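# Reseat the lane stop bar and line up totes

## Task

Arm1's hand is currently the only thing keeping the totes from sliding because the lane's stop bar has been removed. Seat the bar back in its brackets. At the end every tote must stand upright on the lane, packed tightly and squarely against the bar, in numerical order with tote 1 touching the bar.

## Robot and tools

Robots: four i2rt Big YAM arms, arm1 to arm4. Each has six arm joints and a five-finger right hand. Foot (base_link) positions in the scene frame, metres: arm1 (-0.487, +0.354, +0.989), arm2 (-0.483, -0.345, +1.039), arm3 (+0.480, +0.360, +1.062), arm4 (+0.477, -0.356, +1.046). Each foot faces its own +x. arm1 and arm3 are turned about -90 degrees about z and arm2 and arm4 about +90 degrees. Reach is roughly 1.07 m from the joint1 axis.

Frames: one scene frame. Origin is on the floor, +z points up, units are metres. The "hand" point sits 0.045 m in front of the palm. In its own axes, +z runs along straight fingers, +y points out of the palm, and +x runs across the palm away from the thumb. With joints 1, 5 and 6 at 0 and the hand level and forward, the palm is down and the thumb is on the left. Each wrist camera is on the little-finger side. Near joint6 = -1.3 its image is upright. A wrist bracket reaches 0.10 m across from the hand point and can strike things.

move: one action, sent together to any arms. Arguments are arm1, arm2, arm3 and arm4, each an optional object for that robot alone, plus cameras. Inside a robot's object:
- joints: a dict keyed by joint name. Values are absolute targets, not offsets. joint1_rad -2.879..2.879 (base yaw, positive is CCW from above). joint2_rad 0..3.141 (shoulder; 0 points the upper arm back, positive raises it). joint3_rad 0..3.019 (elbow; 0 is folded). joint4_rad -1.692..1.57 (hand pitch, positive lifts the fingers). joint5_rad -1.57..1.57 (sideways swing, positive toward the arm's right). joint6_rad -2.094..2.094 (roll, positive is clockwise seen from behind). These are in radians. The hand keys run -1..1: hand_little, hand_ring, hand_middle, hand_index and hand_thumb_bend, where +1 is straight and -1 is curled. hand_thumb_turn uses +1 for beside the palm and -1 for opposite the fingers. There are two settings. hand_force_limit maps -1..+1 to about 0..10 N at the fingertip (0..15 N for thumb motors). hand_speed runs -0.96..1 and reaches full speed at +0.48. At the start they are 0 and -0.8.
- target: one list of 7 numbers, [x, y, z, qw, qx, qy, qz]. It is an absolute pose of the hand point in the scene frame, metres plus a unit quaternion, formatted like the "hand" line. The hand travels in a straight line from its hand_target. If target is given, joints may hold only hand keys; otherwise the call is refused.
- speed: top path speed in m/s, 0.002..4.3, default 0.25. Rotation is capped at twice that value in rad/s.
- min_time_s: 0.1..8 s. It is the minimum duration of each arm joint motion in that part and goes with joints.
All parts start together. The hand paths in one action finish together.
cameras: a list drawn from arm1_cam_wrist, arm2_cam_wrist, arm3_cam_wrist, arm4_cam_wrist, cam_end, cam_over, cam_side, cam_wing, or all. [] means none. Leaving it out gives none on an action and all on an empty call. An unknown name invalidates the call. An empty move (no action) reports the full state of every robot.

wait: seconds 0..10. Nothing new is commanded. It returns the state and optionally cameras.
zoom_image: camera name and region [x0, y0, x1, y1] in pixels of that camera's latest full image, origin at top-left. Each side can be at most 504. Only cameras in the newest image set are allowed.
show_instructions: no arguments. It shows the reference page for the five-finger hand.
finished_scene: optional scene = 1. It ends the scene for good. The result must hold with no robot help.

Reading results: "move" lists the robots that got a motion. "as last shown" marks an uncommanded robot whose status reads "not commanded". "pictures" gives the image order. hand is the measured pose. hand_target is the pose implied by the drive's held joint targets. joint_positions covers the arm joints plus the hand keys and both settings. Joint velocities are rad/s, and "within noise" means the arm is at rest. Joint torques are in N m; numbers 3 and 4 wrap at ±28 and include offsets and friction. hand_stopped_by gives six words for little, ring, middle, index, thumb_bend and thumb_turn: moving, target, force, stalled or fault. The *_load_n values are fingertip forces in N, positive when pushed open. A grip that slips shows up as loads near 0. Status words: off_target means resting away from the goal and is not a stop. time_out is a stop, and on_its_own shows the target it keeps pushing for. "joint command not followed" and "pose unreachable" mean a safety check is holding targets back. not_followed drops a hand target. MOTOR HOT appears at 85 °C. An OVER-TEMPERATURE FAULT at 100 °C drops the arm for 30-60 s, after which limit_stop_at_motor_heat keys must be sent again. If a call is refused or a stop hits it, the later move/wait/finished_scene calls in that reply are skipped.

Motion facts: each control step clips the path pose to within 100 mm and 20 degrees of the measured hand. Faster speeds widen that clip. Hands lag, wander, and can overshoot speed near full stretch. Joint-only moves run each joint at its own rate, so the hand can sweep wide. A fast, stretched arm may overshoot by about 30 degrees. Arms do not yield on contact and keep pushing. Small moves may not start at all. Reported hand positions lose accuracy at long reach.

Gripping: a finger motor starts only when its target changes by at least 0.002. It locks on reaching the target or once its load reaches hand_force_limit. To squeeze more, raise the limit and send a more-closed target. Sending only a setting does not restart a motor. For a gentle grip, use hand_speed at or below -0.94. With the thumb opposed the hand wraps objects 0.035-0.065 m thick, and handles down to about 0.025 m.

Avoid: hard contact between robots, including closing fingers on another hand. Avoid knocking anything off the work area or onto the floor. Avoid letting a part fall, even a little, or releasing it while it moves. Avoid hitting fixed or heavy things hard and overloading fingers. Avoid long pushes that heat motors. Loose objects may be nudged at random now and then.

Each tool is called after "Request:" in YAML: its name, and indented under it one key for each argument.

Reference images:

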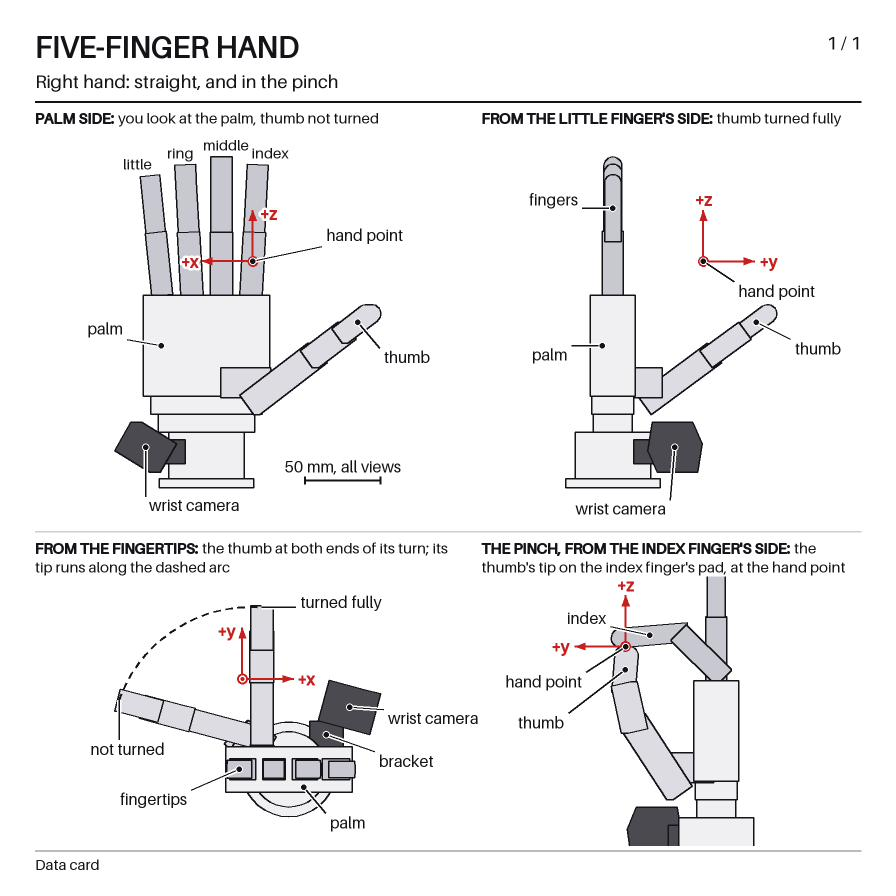

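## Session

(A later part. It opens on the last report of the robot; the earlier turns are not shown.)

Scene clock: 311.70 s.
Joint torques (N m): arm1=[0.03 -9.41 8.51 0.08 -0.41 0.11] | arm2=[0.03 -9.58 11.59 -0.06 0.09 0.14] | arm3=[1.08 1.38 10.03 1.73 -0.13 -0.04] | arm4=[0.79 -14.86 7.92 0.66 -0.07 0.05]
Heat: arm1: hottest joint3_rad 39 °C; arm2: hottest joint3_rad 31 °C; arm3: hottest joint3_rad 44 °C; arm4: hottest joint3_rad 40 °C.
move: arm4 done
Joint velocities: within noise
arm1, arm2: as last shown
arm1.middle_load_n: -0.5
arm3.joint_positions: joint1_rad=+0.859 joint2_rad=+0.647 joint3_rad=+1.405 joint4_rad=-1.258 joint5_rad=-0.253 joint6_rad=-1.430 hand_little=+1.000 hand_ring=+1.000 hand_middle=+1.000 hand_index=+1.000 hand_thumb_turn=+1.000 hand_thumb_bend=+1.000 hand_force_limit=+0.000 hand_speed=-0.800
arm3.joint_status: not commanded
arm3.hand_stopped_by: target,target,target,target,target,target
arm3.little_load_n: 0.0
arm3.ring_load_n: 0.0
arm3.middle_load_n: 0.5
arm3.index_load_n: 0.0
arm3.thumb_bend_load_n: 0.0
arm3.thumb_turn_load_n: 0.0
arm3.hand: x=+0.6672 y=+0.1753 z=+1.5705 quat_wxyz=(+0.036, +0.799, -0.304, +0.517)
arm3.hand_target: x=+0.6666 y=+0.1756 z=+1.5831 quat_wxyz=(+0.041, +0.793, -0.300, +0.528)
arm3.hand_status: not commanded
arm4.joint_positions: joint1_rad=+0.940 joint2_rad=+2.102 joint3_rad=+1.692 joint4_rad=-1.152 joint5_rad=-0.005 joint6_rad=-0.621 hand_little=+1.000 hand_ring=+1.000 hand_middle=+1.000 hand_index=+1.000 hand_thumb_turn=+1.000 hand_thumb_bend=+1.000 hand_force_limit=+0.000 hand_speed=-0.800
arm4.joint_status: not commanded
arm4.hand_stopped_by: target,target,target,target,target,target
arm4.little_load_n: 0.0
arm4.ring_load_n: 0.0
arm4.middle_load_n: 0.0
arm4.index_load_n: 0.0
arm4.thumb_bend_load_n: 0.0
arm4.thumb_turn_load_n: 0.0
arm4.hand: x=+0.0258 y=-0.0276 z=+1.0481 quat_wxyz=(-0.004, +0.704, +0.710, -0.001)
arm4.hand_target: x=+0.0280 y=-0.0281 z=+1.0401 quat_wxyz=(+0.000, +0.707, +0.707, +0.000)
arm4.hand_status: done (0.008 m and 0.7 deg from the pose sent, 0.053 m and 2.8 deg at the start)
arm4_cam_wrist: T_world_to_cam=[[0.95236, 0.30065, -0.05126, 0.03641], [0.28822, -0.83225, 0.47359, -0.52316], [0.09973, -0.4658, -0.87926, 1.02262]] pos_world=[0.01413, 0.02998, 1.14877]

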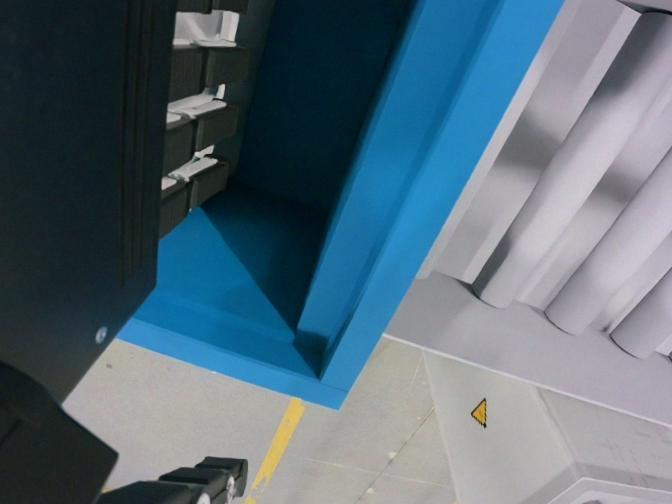

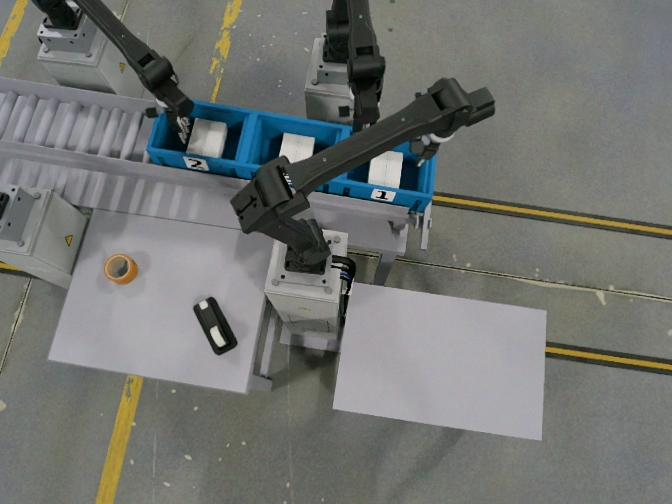

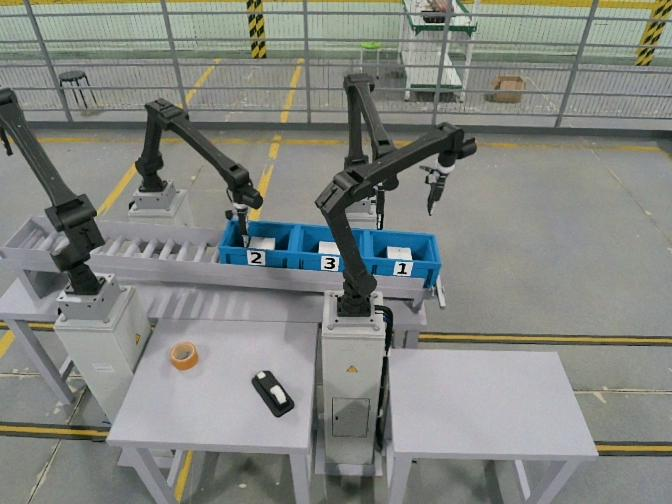

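Request:
move:
  arm4: {"target": [0.066, -0.030, 1.018, 0, 0.7071, 0.7071, 0], "speed": 0.08}
  cameras: ["arm4_cam_wrist"]

Request:
move:
  arm4: {"target": [0.095, -0.030, 1.018, 0, 0.7071, 0.7071, 0], "speed": 0.04}
  cameras: ["arm4_cam_wrist", "cam_over"]

Scene clock: 314.73 s.
Joint torques (N m): arm1=[0.03 -9.41 8.5 0.08 -0.41 0.11] | arm2=[-0.09 -9.23 11.52 0.06 0.09 0.14] | arm3=[1.14 1.49 10.02 1.73 -0.14 -0.04] | arm4=[0.21 -17.14 7.24 0.57 0.01 -0.13]
Heat: arm1: hottest joint3_rad 39 °C; arm2: hottest joint3_rad 31 °C; arm3: hottest joint3_rad 44 °C; arm4: hottest joint3_rad 40 °C.
move: arm4 off_target
Joint velocities: within noise
arm1, arm2, arm3: as last shown
arm1.middle_load_n: 0.0
arm3.middle_load_n: -0.5
arm4.joint_positions: joint1_rad=+0.913 joint2_rad=+2.087 joint3_rad=+1.545 joint4_rad=-1.053 joint5_rad=-0.007 joint6_rad=-0.637 hand_little=+1.000 hand_ring=+1.000 hand_middle=+1.000 hand_index=+1.000 hand_thumb_turn=+1.000 hand_thumb_bend=+1.000 hand_force_limit=+0.000 hand_speed=-0.800
arm4.joint_status: not commanded
arm4.hand_stopped_by: target,target,target,target,target,target
arm4.little_load_n: 0.0
arm4.ring_load_n: 0.0
arm4.middle_load_n: 0.0
arm4.index_load_n: 0.0
arm4.thumb_bend_load_n: 0.0
arm4.thumb_turn_load_n: 0.0
arm4.hand: x=+0.0641 y=-0.0363 z=+1.0092 quat_wxyz=(+0.012, +0.708, +0.706, +0.001)
arm4.hand_target: x=+0.0660 y=-0.0300 z=+1.0179 quat_wxyz=(+0.000, +0.707, +0.707, +0.000)
arm4.hand_status: off_target (0.011 m and 1.4 deg from the pose sent, 0.050 m and 0.7 deg at the start)
arm4_cam_wrist: T_world_to_cam=[[0.95651, 0.28982, -0.03322, -0.01827], [0.26735, -0.82534, 0.49734, -0.54539], [0.11672, -0.48459, -0.86692, 0.9663]] pos_world=[0.0505, 0.02342, 1.10834]

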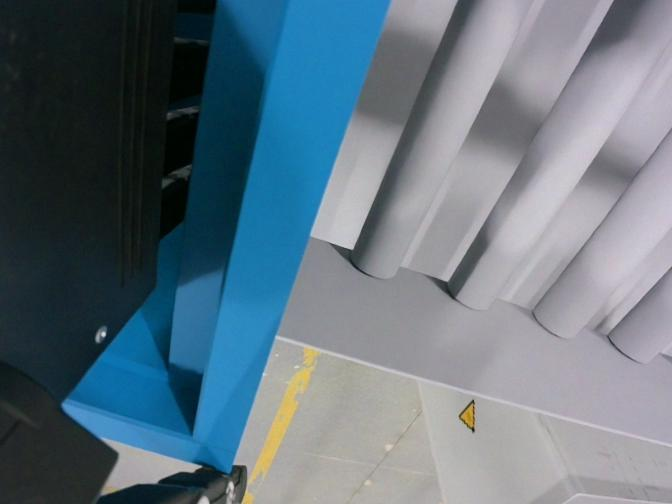

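Scene clock: 316.03 s.
Joint torques (N m): arm1=[0.03 -9.47 8.51 0.08 -0.41 0.12] | arm2=[-0.03 -9.41 11.52 -0.01 0.06 0.14] | arm3=[1.2 1.85 10.1 1.84 -0.12 -0.03] | arm4=[-0.09 -16.32 6.93 0.51 0.04 -0.18]
Heat: arm1: hottest joint3_rad 39 °C; arm2: hottest joint3_rad 31 °C; arm3: hottest joint3_rad 44 °C; arm4: hottest joint3_rad 40 °C.
move: arm4 off_target
Joint velocities: within noise
arm1, arm2, arm3: as last shown
arm2.ring_load_n: -0.5
arm3.middle_load_n: 0.0
arm4.joint_positions: joint1_rad=+0.884 joint2_rad=+2.038 joint3_rad=+1.461 joint4_rad=-1.013 joint5_rad=-0.007 joint6_rad=-0.664 hand_little=+1.000 hand_ring=+1.000 hand_middle=+1.000 hand_index=+1.000 hand_thumb_turn=+1.000 hand_thumb_bend=+1.000 hand_force_limit=+0.000 hand_speed=-0.800
arm4.joint_status: not commanded
arm4.hand_stopped_by: target,target,target,target,target,target
arm4.little_load_n: 0.0
arm4.ring_load_n: 0.0
arm4.middle_load_n: 0.0
arm4.index_load_n: 0.0
arm4.thumb_bend_load_n: 0.0
arm4.thumb_turn_load_n: 0.0
arm4.hand: x=+0.0906 y=-0.0360 z=+1.0093 quat_wxyz=(+0.009, +0.709, +0.706, +0.000)
arm4.hand_target: x=+0.0949 y=-0.0302 z=+1.0178 quat_wxyz=(+0.000, +0.707, +0.707, +0.000)
arm4.hand_status: off_target (0.011 m and 1.1 deg from the pose sent, 0.033 m and 1.4 deg at the start)
arm4_cam_wrist: T_world_to_cam=[[0.95679, 0.28846, -0.03679, -0.04015], [0.26827, -0.82675, 0.49449, -0.54956], [0.11222, -0.48299, -0.86841, 0.96541]] pos_world=[0.07751, 0.02352, 1.10864]

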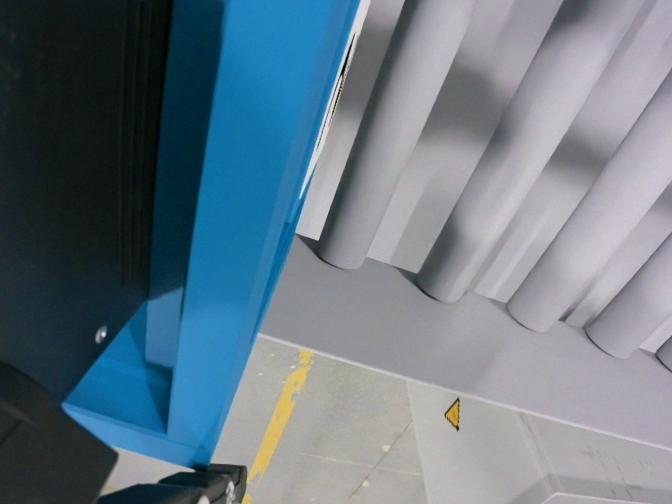

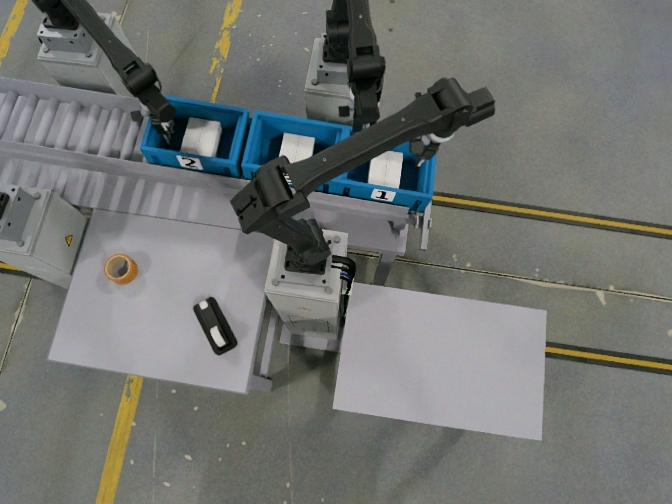

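Request:
move:
  arm4: {"target": [0.162, -0.030, 1.026, 0, 0.7071, 0.7071, 0], "speed": 0.05}
  cameras: ["arm4_cam_wrist", "cam_over", "cam_side"]

Request:
zoom_image:
  camera: "cam_over"
  region: [110, 80, 280, 220]

Scene clock: 319.33 s.
Joint torques (N m): arm1=[-0.03 -9.47 8.53 0.08 -0.42 0.12] | arm2=[-0.32 -9.64 11.54 -0.09 0.09 0.14] | arm3=[1.2 1.2 9.99 1.81 -0.14 -0.03] | arm4=[0.5 -14.74 6.71 0.54 -0.04 -0.12]
Heat: arm1: hottest joint3_rad 39 °C; arm2: hottest joint3_rad 31 °C; arm3: hottest joint3_rad 44 °C; arm4: hottest joint3_rad 39 °C.
move: arm4 done
Joint velocities: within noise
arm1, arm2, arm3: as last shown
arm2.ring_load_n: 0.0
arm2.thumb_turn_load_n: -0.5
arm4.joint_positions: joint1_rad=+0.800 joint2_rad=+1.913 joint3_rad=+1.288 joint4_rad=-0.961 joint5_rad=-0.007 joint6_rad=-0.751 hand_little=+1.000 hand_ring=+1.000 hand_middle=+1.000 hand_index=+1.000 hand_thumb_turn=+1.000 hand_thumb_bend=+1.000 hand_force_limit=+0.000 hand_speed=-0.800
arm4.joint_status: not commanded
arm4.hand_stopped_by: target,target,target,target,target,target
arm4.little_load_n: 0.0
arm4.ring_load_n: 0.0
arm4.middle_load_n: 0.0
arm4.index_load_n: 0.0
arm4.thumb_bend_load_n: 0.0
arm4.thumb_turn_load_n: 0.0
arm4.hand: x=+0.1575 y=-0.0333 z=+1.0204 quat_wxyz=(+0.007, +0.708, +0.706, -0.001)
arm4.hand_target: x=+0.1620 y=-0.0301 z=+1.0259 quat_wxyz=(+0.000, +0.707, +0.707, +0.000)
arm4.hand_status: done (0.008 m and 0.8 deg from the pose sent, 0.073 m and 1.1 deg at the start)
arm4_cam_wrist: T_world_to_cam=[[0.9558, 0.29114, -0.04099, -0.10008], [0.27304, -0.82725, 0.49102, -0.56794], [0.10904, -0.48051, -0.87018, 0.97127]] pos_world=[0.14482, 0.02601, 1.11995]

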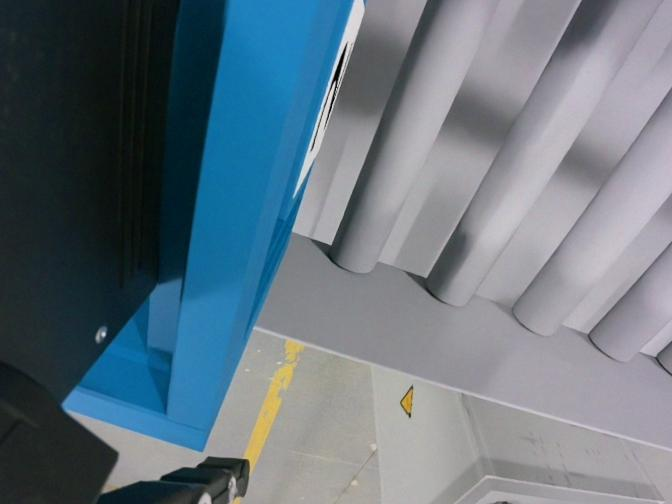

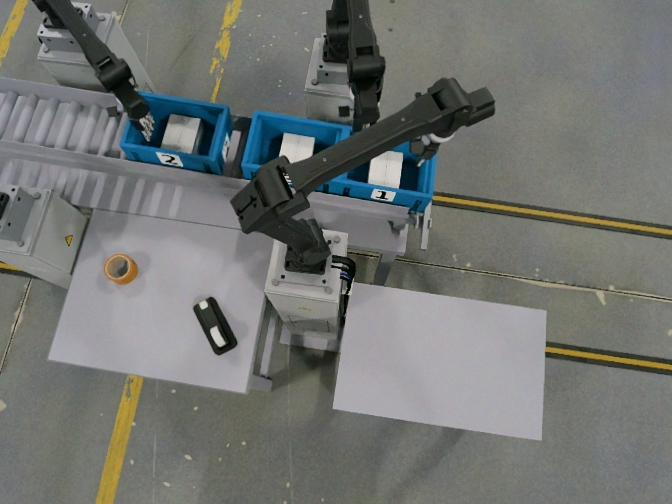

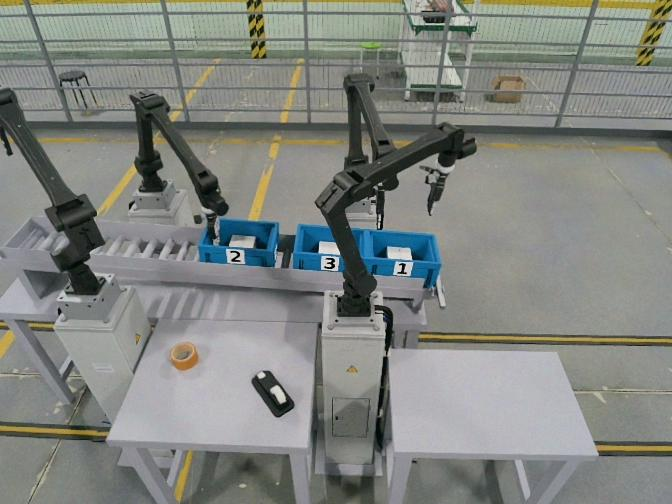

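Scaled by 2.965 from the camera's image (finer frame: 960x720).

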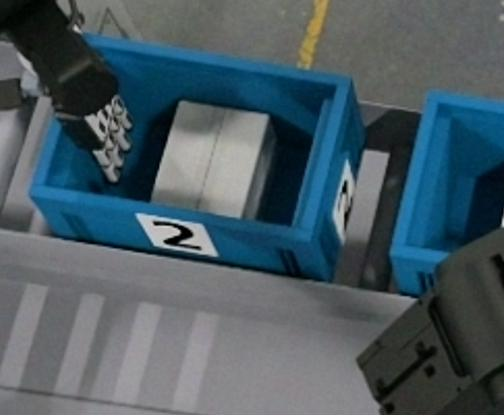

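Request:
move:
  arm4: {"target": [0.180, -0.030, 1.027, 0, 0.7071, 0.7071, 0], "speed": 0.05}
  arm2: {"target": [-0.24, -0.06, 1.18, 0.087, 0.7018, 0.7018, -0.087], "speed": 0.2, "joints": {"hand_speed": -0.4}}
  cameras: ["arm2_cam_wrist", "cam_over", "cam_side"]

Scene clock: 323.23 s.
Joint torques (N m): arm1=[-0.03 -9.47 8.51 0.08 -0.41 0.12] | arm2=[-0.44 -10.46 11.69 -0.36 0.09 -0.06] | arm3=[1.38 1.26 10.02 1.74 -0.13 -0.03] | arm4=[-0.79 -14.04 6.32 0.49 0.05 -0.14]
Heat: arm1: hottest joint3_rad 39 °C; arm2: hottest joint3_rad 32 °C; arm3: hottest joint3_rad 44 °C; arm4: hottest joint3_rad 38 °C.
move: arm2 off_target; arm4 done
Joint velocities: within noise
arm1, arm3: as last shown
arm2.joint_positions: joint1_rad=-0.526 joint2_rad=+1.489 joint3_rad=+1.134 joint4_rad=-1.462 joint5_rad=+0.101 joint6_rad=-2.024 hand_little=+1.000 hand_ring=+1.000 hand_middle=+1.000 hand_index=+1.000 hand_thumb_turn=+1.000 hand_thumb_bend=+1.000 hand_force_limit=+0.000 hand_speed=-0.400
arm2.joint_status: all done
arm2.hand_stopped_by: target,target,target,target,target,target
arm2.little_load_n: 0.0
arm2.ring_load_n: 0.0
arm2.middle_load_n: 0.0
arm2.index_load_n: -0.5
arm2.thumb_bend_load_n: 0.0
arm2.thumb_turn_load_n: 0.0
arm2.hand: x=-0.2464 y=-0.0733 z=+1.1715 quat_wxyz=(+0.091, +0.706, +0.696, -0.095)
arm2.hand_target: x=-0.2403 y=-0.0603 z=+1.1800 quat_wxyz=(+0.087, +0.702, +0.702, -0.087)
arm2.hand_status: off_target (0.017 m and 1.2 deg from the pose sent, 0.286 m and 12.1 deg at the start)
arm4.joint_positions: joint1_rad=+0.782 joint2_rad=+1.885 joint3_rad=+1.249 joint4_rad=-0.946 joint5_rad=-0.007 joint6_rad=-0.770 hand_little=+1.000 hand_ring=+1.000 hand_middle=+1.000 hand_index=+1.000 hand_thumb_turn=+1.000 hand_thumb_bend=+1.000 hand_force_limit=+0.000 hand_speed=-0.800
arm4.joint_status: not commanded
arm4.hand_stopped_by: target,target,target,target,target,target
arm4.little_load_n: 0.0
arm4.ring_load_n: 0.0
arm4.middle_load_n: 0.0
arm4.index_load_n: 0.0
arm4.thumb_bend_load_n: 0.0
arm4.thumb_turn_load_n: 0.0
arm4.hand: x=+0.1721 y=-0.0339 z=+1.0221 quat_wxyz=(+0.005, +0.707, +0.707, -0.001)
arm4.hand_target: x=+0.1799 y=-0.0301 z=+1.0268 quat_wxyz=(+0.000, +0.707, +0.707, +0.000)
arm4.hand_status: done (0.010 m and 0.6 deg from the pose sent, 0.024 m and 0.8 deg at the start)
arm2_cam_wrist: T_world_to_cam=[[0.97543, 0.2185, -0.02819, 0.28915], [0.16952, -0.66269, 0.72945, -0.86216], [0.14071, -0.71631, -0.68345, 0.89757]] pos_world=[-0.26218, 0.00841, 1.2505]

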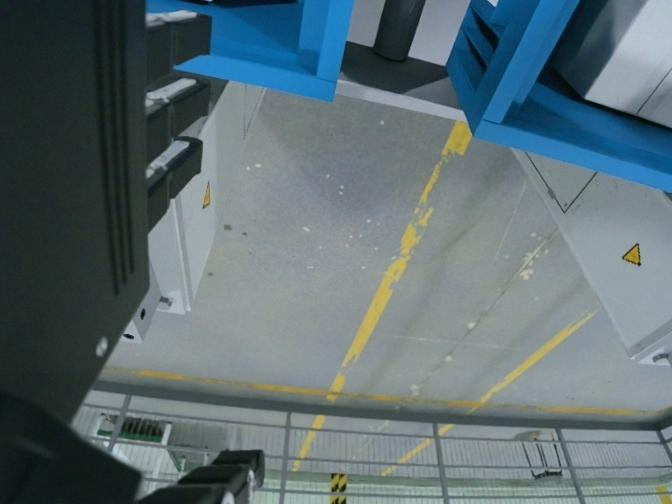

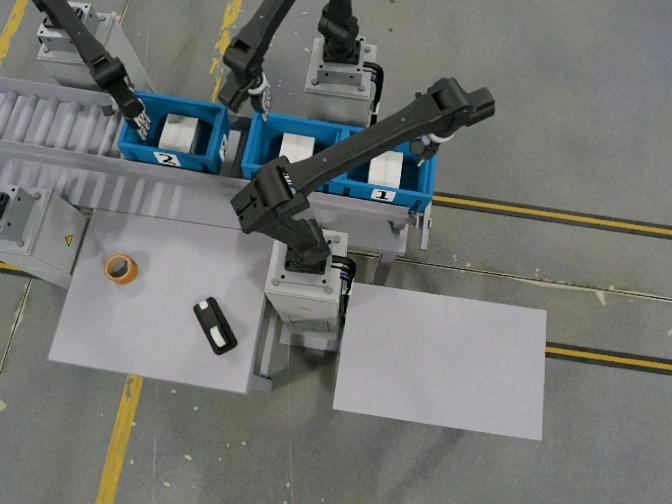

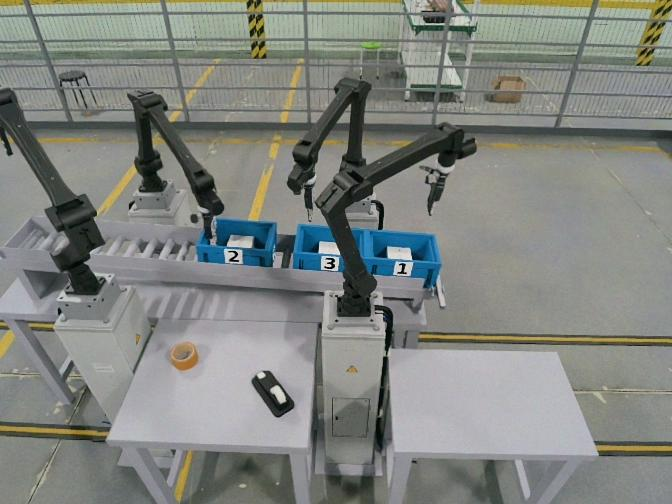

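Request:
zoom_image:
  camera: "cam_over"
  region: [180, 80, 280, 200]

Request:
zoom_image:
  camera: "arm2_cam_wrist"
  region: [280, 0, 600, 200]

Scaled by 4.200 from the camera's image (finer frame: 960x720).

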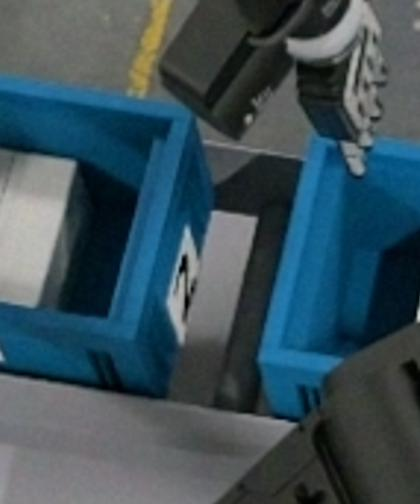

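Scaled by 1.575 from the camera's image (finer frame: 960x720).

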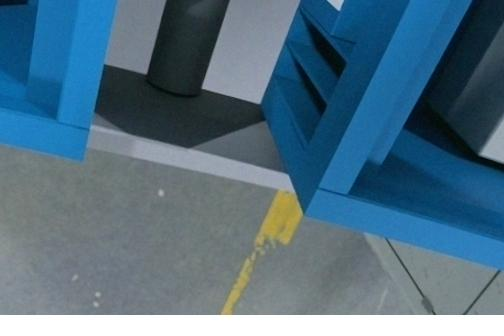

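Request:
move:
  arm2: {"target": [-0.165, -0.015, 1.14, 0, 0.7660, 0.6428, 0], "speed": 0.15, "joints": {"hand_speed": 0.0, "hand_thumb_turn": -1}}
  cameras: ["arm2_cam_wrist", "cam_over", "cam_side"]

Scene clock: 340.97 s.
Joint torques (N m): arm1=[0.03 -9.47 8.51 0.08 -0.41 0.11] | arm2=[-0.97 -12.51 11.85 0.85 -0.04 0.13] | arm3=[1.44 1.44 9.98 1.8 -0.14 -0.04] | arm4=[-1.14 -13.68 6.38 0.38 -0.01 -0.11]
Heat: arm1: hottest joint3_rad 39 °C; arm2: hottest joint3_rad 34 °C; arm3: hottest joint3_rad 44 °C; arm4: hottest joint3_rad 36 °C.
move: arm2 off_target
Joint velocities: within noise
arm1, arm3, arm4: as last shown
arm2.joint_positions: joint1_rad=-0.669 joint2_rad=+1.593 joint3_rad=+1.187 joint4_rad=-1.213 joint5_rad=-0.009 joint6_rad=-2.027 hand_little=+1.000 hand_ring=+1.000 hand_middle=+1.000 hand_index=+1.000 hand_thumb_turn=-1.000 hand_thumb_bend=+1.000 hand_force_limit=+0.000 hand_speed=+0.000
arm2.joint_status: all done
arm2.hand_stopped_by: target,target,target,target,target,target
arm2.little_load_n: 0.0
arm2.ring_load_n: 0.0
arm2.middle_load_n: 0.0
arm2.index_load_n: 0.0
arm2.thumb_bend_load_n: 0.0
arm2.thumb_turn_load_n: 0.0
arm2.hand: x=-0.1785 y=-0.0299 z=+1.1325 quat_wxyz=(+0.005, +0.762, +0.647, -0.018)
arm2.hand_target: x=-0.1654 y=-0.0156 z=+1.1404 quat_wxyz=(+0.000, +0.766, +0.643, +0.000)
arm2.hand_status: off_target (0.021 m and 2.2 deg from the pose sent, 0.105 m and 17.7 deg at the start)
arm4.thumb_bend_load_n: -0.5
arm2_cam_wrist: T_world_to_cam=[[0.99749, 0.06936, 0.01411, 0.16395], [0.04968, -0.82804, 0.55846, -0.64915], [0.05042, -0.55636, -0.82941, 1.04645]] pos_world=[-0.18405, 0.03331, 1.22815]

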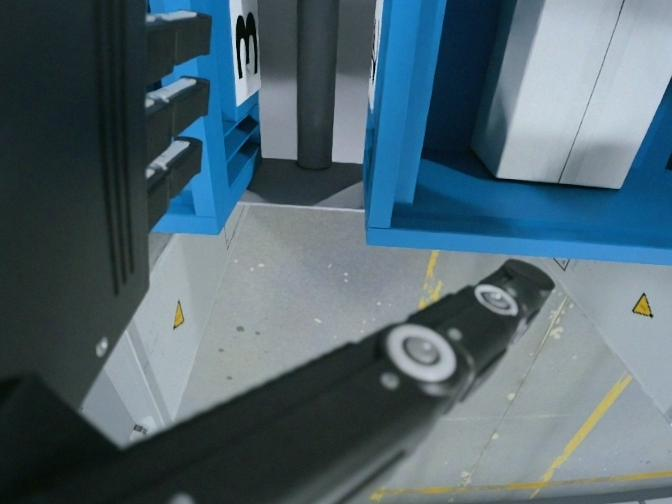

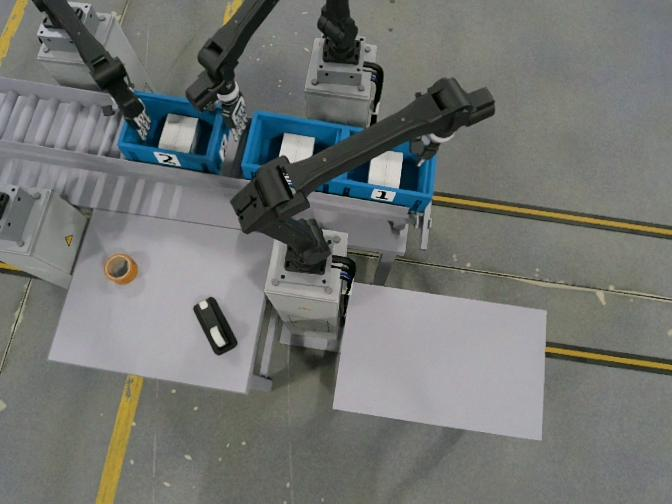

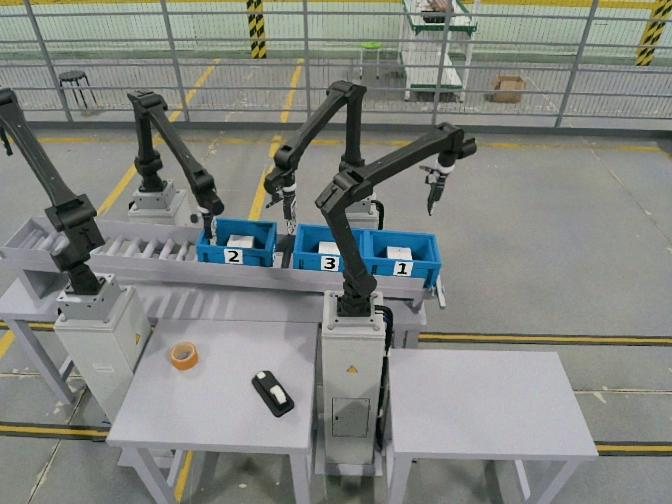

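Request:
zoom_image:
  camera: "arm2_cam_wrist"
  region: [140, 0, 460, 260]

Scaled by 1.575 from the camera's image (finer frame: 960x720).

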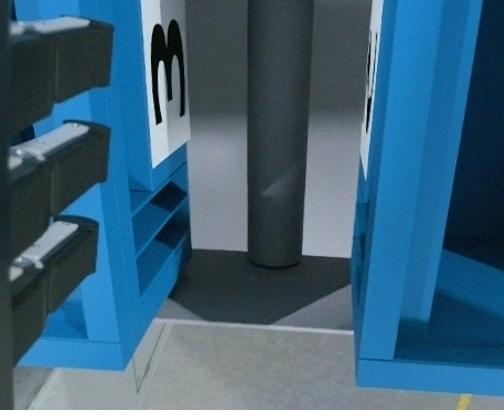

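Request:
move:
  arm2: {"target": [-0.158, -0.014, 1.075, 0, 0.7660, 0.6428, 0], "speed": 0.12}

Request:
move:
  arm2: {"target": [-0.158, -0.016, 1.03, 0, 0.7660, 0.6428, 0], "speed": 0.08}
  cameras: ["arm2_cam_wrist"]

Scene clock: 345.03 s.
Joint torques (N m): arm1=[0.03 -9.47 8.5 0.08 -0.41 0.12] | arm2=[-1.2 -14.04 6.95 0.85 -0.04 0.05] | arm3=[1.32 1.85 9.98 1.76 -0.12 -0.03] | arm4=[-0.73 -13.92 6.49 0.34 -0.03 -0.14]
Heat: arm1: hottest joint3_rad 39 °C; arm2: hottest joint3_rad 35 °C; arm3: hottest joint3_rad 44 °C; arm4: hottest joint3_rad 36 °C.
move: arm2 done
Joint velocities: within noise
arm1.joint_positions: joint1_rad=-1.037 joint2_rad=+1.250 joint3_rad=+1.436 joint4_rad=-1.683 joint5_rad=-0.265 joint6_rad=+0.615 hand_little=+1.000 hand_ring=+1.000 hand_middle=+1.000 hand_index=+1.000 hand_thumb_turn=+1.000 hand_thumb_bend=+1.000 hand_force_limit=+0.000 hand_speed=+0.000
arm1.joint_status: not commanded
arm1.hand_stopped_by: target,target,target,target,target,target
arm1.little_load_n: 0.0
arm1.ring_load_n: 0.0
arm1.middle_load_n: 0.0
arm1.index_load_n: 0.5
arm1.thumb_bend_load_n: 0.0
arm1.thumb_turn_load_n: 0.0
arm1.hand: x=-0.7037 y=+0.0832 z=+1.3235 quat_wxyz=(-0.117, -0.714, -0.688, +0.062)
arm1.hand_target: x=-0.7000 y=+0.0798 z=+1.3191 quat_wxyz=(-0.121, -0.713, -0.688, +0.051)
arm1.hand_status: not commanded
arm2.joint_positions: joint1_rad=-0.674 joint2_rad=+1.687 joint3_rad=+1.159 joint4_rad=-1.049 joint5_rad=-0.009 joint6_rad=-2.027 hand_little=+1.000 hand_ring=+1.000 hand_middle=+1.000 hand_index=+1.000 hand_thumb_turn=-1.000 hand_thumb_bend=+1.000 hand_force_limit=+0.000 hand_speed=+0.000
arm2.joint_status: not commanded
arm2.hand_stopped_by: target,target,target,target,target,target
arm2.little_load_n: 0.0
arm2.ring_load_n: 0.0
arm2.middle_load_n: 0.0
arm2.index_load_n: 0.0
arm2.thumb_bend_load_n: 0.0
arm2.thumb_turn_load_n: 0.0
arm2.hand: x=-0.1612 y=-0.0108 z=+1.0819 quat_wxyz=(+0.000, +0.764, +0.645, +0.003)
arm2.hand_target: x=-0.1583 y=-0.0141 z=+1.0750 quat_wxyz=(+0.000, +0.766, +0.643, +0.000)
arm2.hand_status: done (0.008 m and 0.4 deg from the pose sent, 0.063 m and 2.2 deg at the start)
arm3, arm4: as last shown
arm4.thumb_bend_load_n: 0.0
pictures: none

Scene clock: 346.23 s.
Joint torques (N m): arm1=[-0.03 -9.41 8.51 0.09 -0.41 0.11] | arm2=[-1.49 -13.86 6.37 0.94 -0.05 0] | arm3=[1.32 1.73 9.99 1.76 -0.13 -0.03] | arm4=[-1.14 -13.51 6.53 0.53 0.04 -0.17]
Heat: arm1: hottest joint3_rad 39 °C; arm2: hottest joint3_rad 35 °C; arm3: hottest joint3_rad 44 °C; arm4: hottest joint3_rad 36 °C.
move: arm2 done
Joint velocities: within noise
arm1, arm3, arm4: as last shown
arm1.middle_load_n: -0.5
arm1.index_load_n: 0.0
arm2.joint_positions: joint1_rad=-0.675 joint2_rad=+1.749 joint3_rad=+1.107 joint4_rad=-0.931 joint5_rad=-0.009 joint6_rad=-2.027 hand_little=+1.000 hand_ring=+1.000 hand_middle=+1.000 hand_index=+1.000 hand_thumb_turn=-1.000 hand_thumb_bend=+1.000 hand_force_limit=+0.000 hand_speed=+0.000
arm2.joint_status: not commanded
arm2.hand_stopped_by: target,target,target,target,target,target
arm2.little_load_n: 0.0
arm2.ring_load_n: 0.0
arm2.middle_load_n: 0.0
arm2.index_load_n: 0.0
arm2.thumb_bend_load_n: 0.0
arm2.thumb_turn_load_n: 0.0
arm2.hand: x=-0.1605 y=-0.0116 z=+1.0381 quat_wxyz=(+0.000, +0.765, +0.645, +0.004)
arm2.hand_target: x=-0.1582 y=-0.0161 z=+1.0301 quat_wxyz=(+0.000, +0.766, +0.643, +0.000)
arm2.hand_status: done (0.010 m and 0.6 deg from the pose sent, 0.052 m and 0.5 deg at the start)
arm4.middle_load_n: 0.5
arm2_cam_wrist: T_world_to_cam=[[0.99713, 0.06237, 0.04291, 0.11605], [0.03032, -0.84837, 0.52853, -0.55446], [0.06937, -0.52571, -0.84783, 0.99998]] pos_world=[-0.16828, 0.04807, 1.13588]

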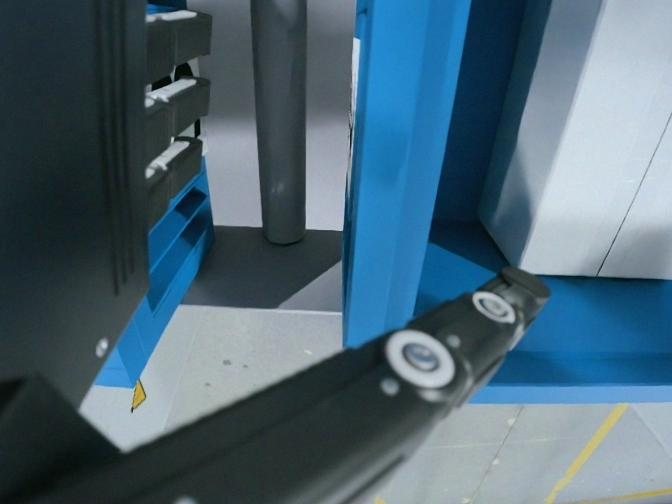

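Request:
move:
  arm2: {"target": [-0.166, -0.030, 0.992, 0, 0.7660, 0.6428, 0], "speed": 0.06}
  cameras: ["arm2_cam_wrist", "cam_side"]

Request:
zoom_image:
  camera: "arm2_cam_wrist"
  region: [140, 0, 460, 260]

Scene clock: 348.60 s.
Joint torques (N m): arm1=[0.03 -9.47 8.53 0.08 -0.41 0.12] | arm2=[-1.32 -13.27 5.71 0.95 -0.02 0] | arm3=[1.2 1.55 10.09 1.85 -0.12 -0.05] | arm4=[-0.26 -13.92 6.34 0.34 0.03 -0.17]
Heat: arm1: hottest joint3_rad 39 °C; arm2: hottest joint3_rad 35 °C; arm3: hottest joint3_rad 44 °C; arm4: hottest joint3_rad 35 °C.
move: arm2 off_target
Joint velocities: within noise
arm1, arm4: as last shown
arm1.middle_load_n: 0.0
arm2.joint_positions: joint1_rad=-0.679 joint2_rad=+1.780 joint3_rad=+1.028 joint4_rad=-0.817 joint5_rad=-0.009 joint6_rad=-2.027 hand_little=+1.000 hand_ring=+1.000 hand_middle=+1.000 hand_index=+1.000 hand_thumb_turn=-1.000 hand_thumb_bend=+1.000 hand_force_limit=+0.000 hand_speed=+0.000
arm2.joint_status: not commanded
arm2.hand_stopped_by: target,target,target,target,target,target
arm2.little_load_n: 0.0
arm2.ring_load_n: 0.0
arm2.middle_load_n: 0.0
arm2.index_load_n: 0.0
arm2.thumb_bend_load_n: 0.0
arm2.thumb_turn_load_n: 0.0
arm2.hand: x=-0.1672 y=-0.0245 z=+1.0016 quat_wxyz=(-0.001, +0.766, +0.643, +0.007)
arm2.hand_target: x=-0.1662 y=-0.0301 z=+0.9922 quat_wxyz=(+0.000, +0.766, +0.643, +0.000)
arm2.hand_status: off_target (0.011 m and 0.8 deg from the pose sent, 0.050 m and 0.6 deg at the start)
arm3.joint_positions: joint1_rad=+0.859 joint2_rad=+0.647 joint3_rad=+1.405 joint4_rad=-1.258 joint5_rad=-0.253 joint6_rad=-1.430 hand_little=+1.000 hand_ring=+1.000 hand_middle=+1.000 hand_index=+1.000 hand_thumb_turn=+1.000 hand_thumb_bend=+1.000 hand_force_limit=+0.000 hand_speed=-0.800
arm3.joint_status: not commanded
arm3.hand_stopped_by: target,target,target,target,target,target
arm3.little_load_n: 0.0
arm3.ring_load_n: 0.0
arm3.middle_load_n: 0.0
arm3.index_load_n: 0.0
arm3.thumb_bend_load_n: 0.0
arm3.thumb_turn_load_n: 0.0
arm3.hand: x=+0.6672 y=+0.1753 z=+1.5705 quat_wxyz=(+0.036, +0.799, -0.304, +0.517)
arm3.hand_target: x=+0.6666 y=+0.1756 z=+1.5831 quat_wxyz=(+0.041, +0.793, -0.300, +0.528)
arm3.hand_status: not commanded
arm4.middle_load_n: 0.0
arm2_cam_wrist: T_world_to_cam=[[0.99724, 0.05847, 0.04582, 0.12208], [0.02572, -0.85046, 0.52541, -0.54357], [0.06968, -0.52277, -0.84962, 0.96465]] pos_world=[-0.17498, 0.03487, 1.09959]

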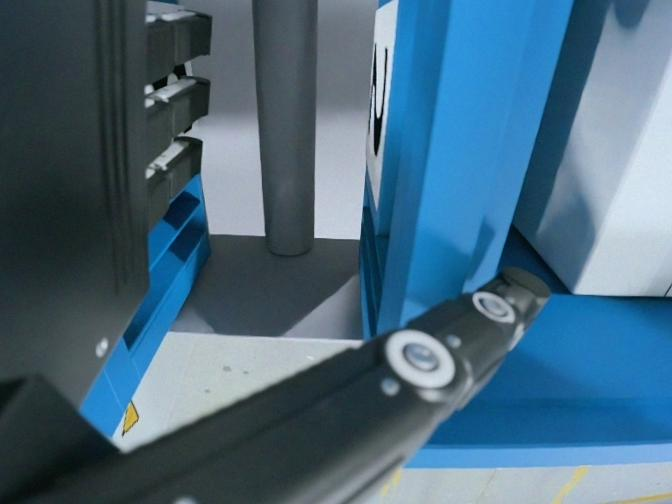

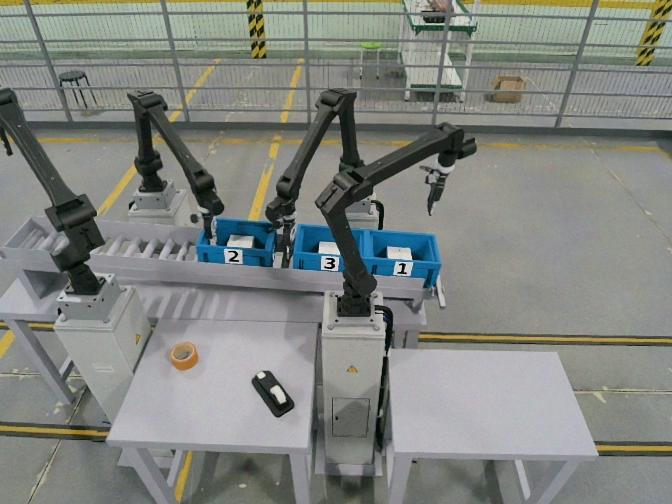

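Scaled by 1.575 from the camera's image (finer frame: 960x720).

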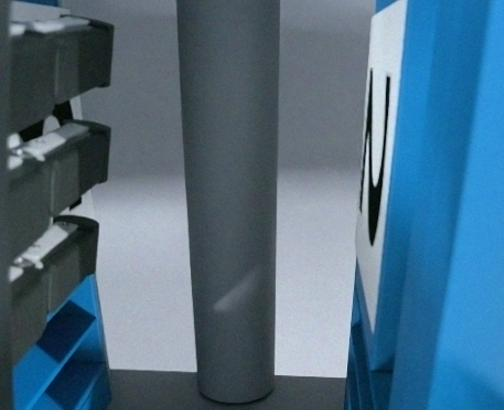

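Request:
move:
  arm2: {"target": [-0.166, -0.032, 0.986, 0, 0.7660, 0.6428, 0], "speed": 0.06, "joints": {"hand_speed": -0.6, "hand_force_limit": -0.6, "hand_index": 0.0, "hand_middle": 0.0, "hand_ring": 0.0}}
  cameras: ["arm2_cam_wrist", "cam_side"]

Request:
zoom_image:
  camera: "arm2_cam_wrist"
  region: [140, 0, 460, 260]

Scene clock: 351.13 s.
Joint torques (N m): arm1=[-0.03 -9.47 8.51 0.06 -0.41 0.12] | arm2=[-1.32 -13.22 5.44 0.91 0.01 -0.05] | arm3=[1.32 1.61 9.95 1.8 -0.11 -0.02] | arm4=[-0.32 -14.15 6.32 0.34 0.04 -0.17]
Heat: arm1: hottest joint3_rad 39 °C; arm2: hottest joint3_rad 35 °C; arm3: hottest joint3_rad 44 °C; arm4: hottest joint3_rad 35 °C.
move: arm2 off_target
Joint velocities: within noise
arm1, arm3, arm4: as last shown
arm2.joint_positions: joint1_rad=-0.681 joint2_rad=+1.785 joint3_rad=+1.021 joint4_rad=-0.800 joint5_rad=-0.009 joint6_rad=-2.027 hand_little=+1.000 hand_ring=+0.000 hand_middle=+0.000 hand_index=+0.000 hand_thumb_turn=-1.000 hand_thumb_bend=+1.000 hand_force_limit=-0.600 hand_speed=-0.600
arm2.joint_status: all done
arm2.hand_stopped_by: target,target,target,target,target,target
arm2.little_load_n: 0.0
arm2.ring_load_n: 0.0
arm2.middle_load_n: 0.0
arm2.index_load_n: 0.0
arm2.thumb_bend_load_n: 0.0
arm2.thumb_turn_load_n: 0.0
arm2.hand: x=-0.1665 y=-0.0254 z=+0.9973 quat_wxyz=(-0.001, +0.766, +0.642, +0.009)
arm2.hand_target: x=-0.1663 y=-0.0321 z=+0.9863 quat_wxyz=(+0.000, +0.766, +0.643, +0.000)
arm2.hand_status: off_target (0.013 m and 1.0 deg from the pose sent, 0.017 m and 0.8 deg at the start)
arm3.middle_load_n: 0.5
arm2_cam_wrist: T_world_to_cam=[[0.99721, 0.05648, 0.04879, 0.11865], [0.02272, -0.85244, 0.52234, -0.53958], [0.07109, -0.51977, -0.85134, 0.9624]] pos_world=[-0.17448, 0.03357, 1.09539]

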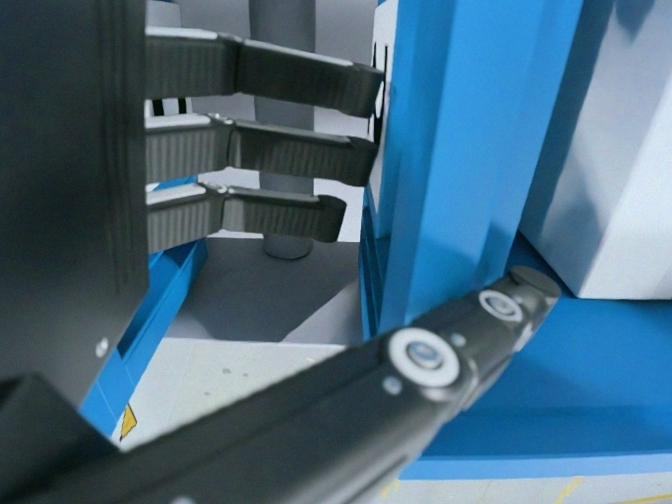

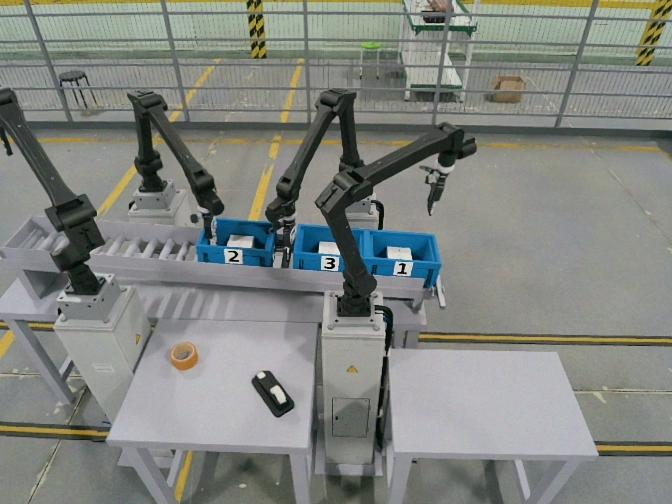

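Scaled by 1.575 from the camera's image (finer frame: 960x720).

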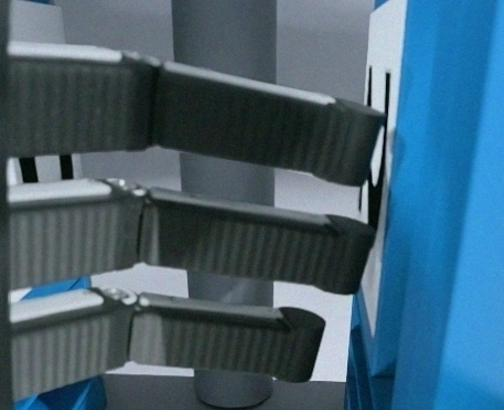

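Request:
move:
  arm2: {"target": [-0.141, -0.028, 0.987, 0, 0.7660, 0.6428, 0], "speed": 0.04}
  cameras: ["arm2_cam_wrist", "cam_over"]

Request:
zoom_image:
  camera: "arm2_cam_wrist"
  region: [140, 0, 460, 260]

Scene clock: 358.97 s.
Joint torques (N m): arm1=[-0.03 -9.47 8.53 0.09 -0.41 0.11] | arm2=[-1.44 -12.1 8.92 0.27 0.08 -0.03] | arm3=[1.08 1.49 10.02 1.83 -0.12 -0.03] | arm4=[-0.44 -13.68 6.6 0.43 -0.03 -0.13]
Heat: arm1: hottest joint3_rad 39 °C; arm2: hottest joint3_rad 34 °C; arm3: hottest joint3_rad 44 °C; arm4: hottest joint3_rad 35 °C.
move: arm2 off_target
Joint velocities: within noise
arm1, arm3, arm4: as last shown
arm2.joint_positions: joint1_rad=-0.717 joint2_rad=+1.807 joint3_rad=+1.041 joint4_rad=-0.805 joint5_rad=-0.011 joint6_rad=-2.066 hand_little=+1.000 hand_ring=+0.000 hand_middle=+0.000 hand_index=+0.000 hand_thumb_turn=-1.000 hand_thumb_bend=+1.000 hand_force_limit=-0.600 hand_speed=-0.600
arm2.joint_status: not commanded
arm2.hand_stopped_by: target,target,target,target,target,target
arm2.little_load_n: 0.0
arm2.ring_load_n: 0.0
arm2.middle_load_n: 0.0
arm2.index_load_n: 0.0
arm2.thumb_bend_load_n: 0.0
arm2.thumb_turn_load_n: -0.5
arm2.hand: x=-0.1505 y=-0.0303 z=+0.9937 quat_wxyz=(-0.002, +0.766, +0.643, +0.006)
arm2.hand_target: x=-0.1412 y=-0.0281 z=+0.9872 quat_wxyz=(+0.000, +0.766, +0.643, +0.000)
arm2.hand_status: off_target (0.012 m and 0.7 deg from the pose sent, 0.028 m and 1.0 deg at the start)
arm3.middle_load_n: 0.0
arm4.joint_positions: joint1_rad=+0.776 joint2_rad=+1.884 joint3_rad=+1.244 joint4_rad=-0.946 joint5_rad=-0.006 joint6_rad=-0.775 hand_little=+1.000 hand_ring=+1.000 hand_middle=+1.000 hand_index=+1.000 hand_thumb_turn=+1.000 hand_thumb_bend=+1.000 hand_force_limit=+0.000 hand_speed=-0.800
arm4.hand: x=+0.1758 y=-0.0335 z=+1.0212 quat_wxyz=(+0.007, +0.708, +0.706, -0.001)
arm4.hand_target: x=+0.1799 y=-0.0302 z=+1.0269 quat_wxyz=(+0.000, +0.707, +0.707, +0.000)
arm2_cam_wrist: T_world_to_cam=[[0.9973, 0.05924, 0.04346, 0.10849], [0.02762, -0.8504, 0.52542, -0.54445], [0.06808, -0.5228, -0.84974, 0.95352]] pos_world=[-0.15807, 0.02907, 1.09159]

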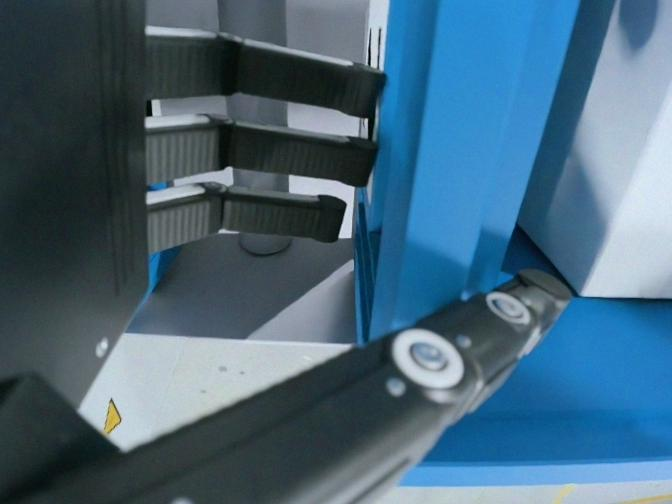

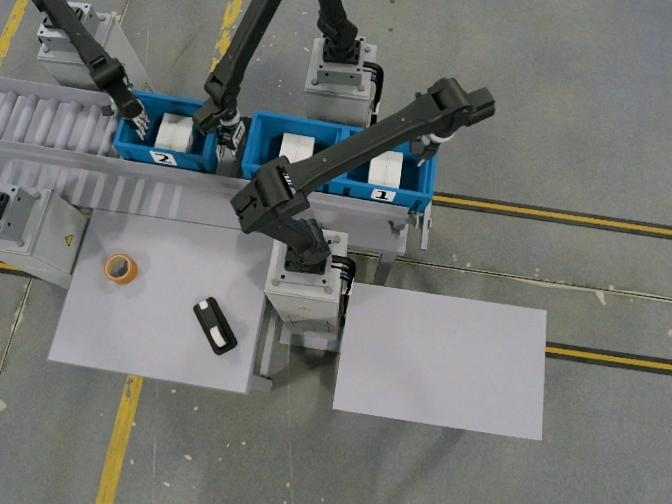

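Scaled by 1.575 from the camera's image (finer frame: 960x720).

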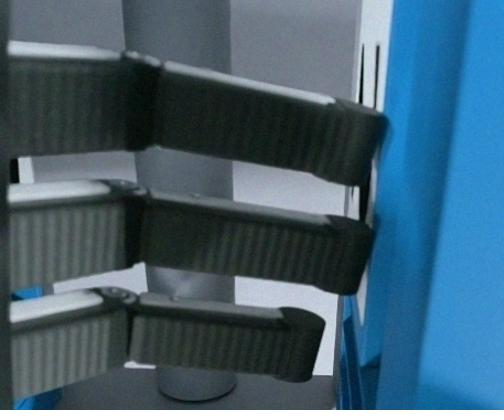

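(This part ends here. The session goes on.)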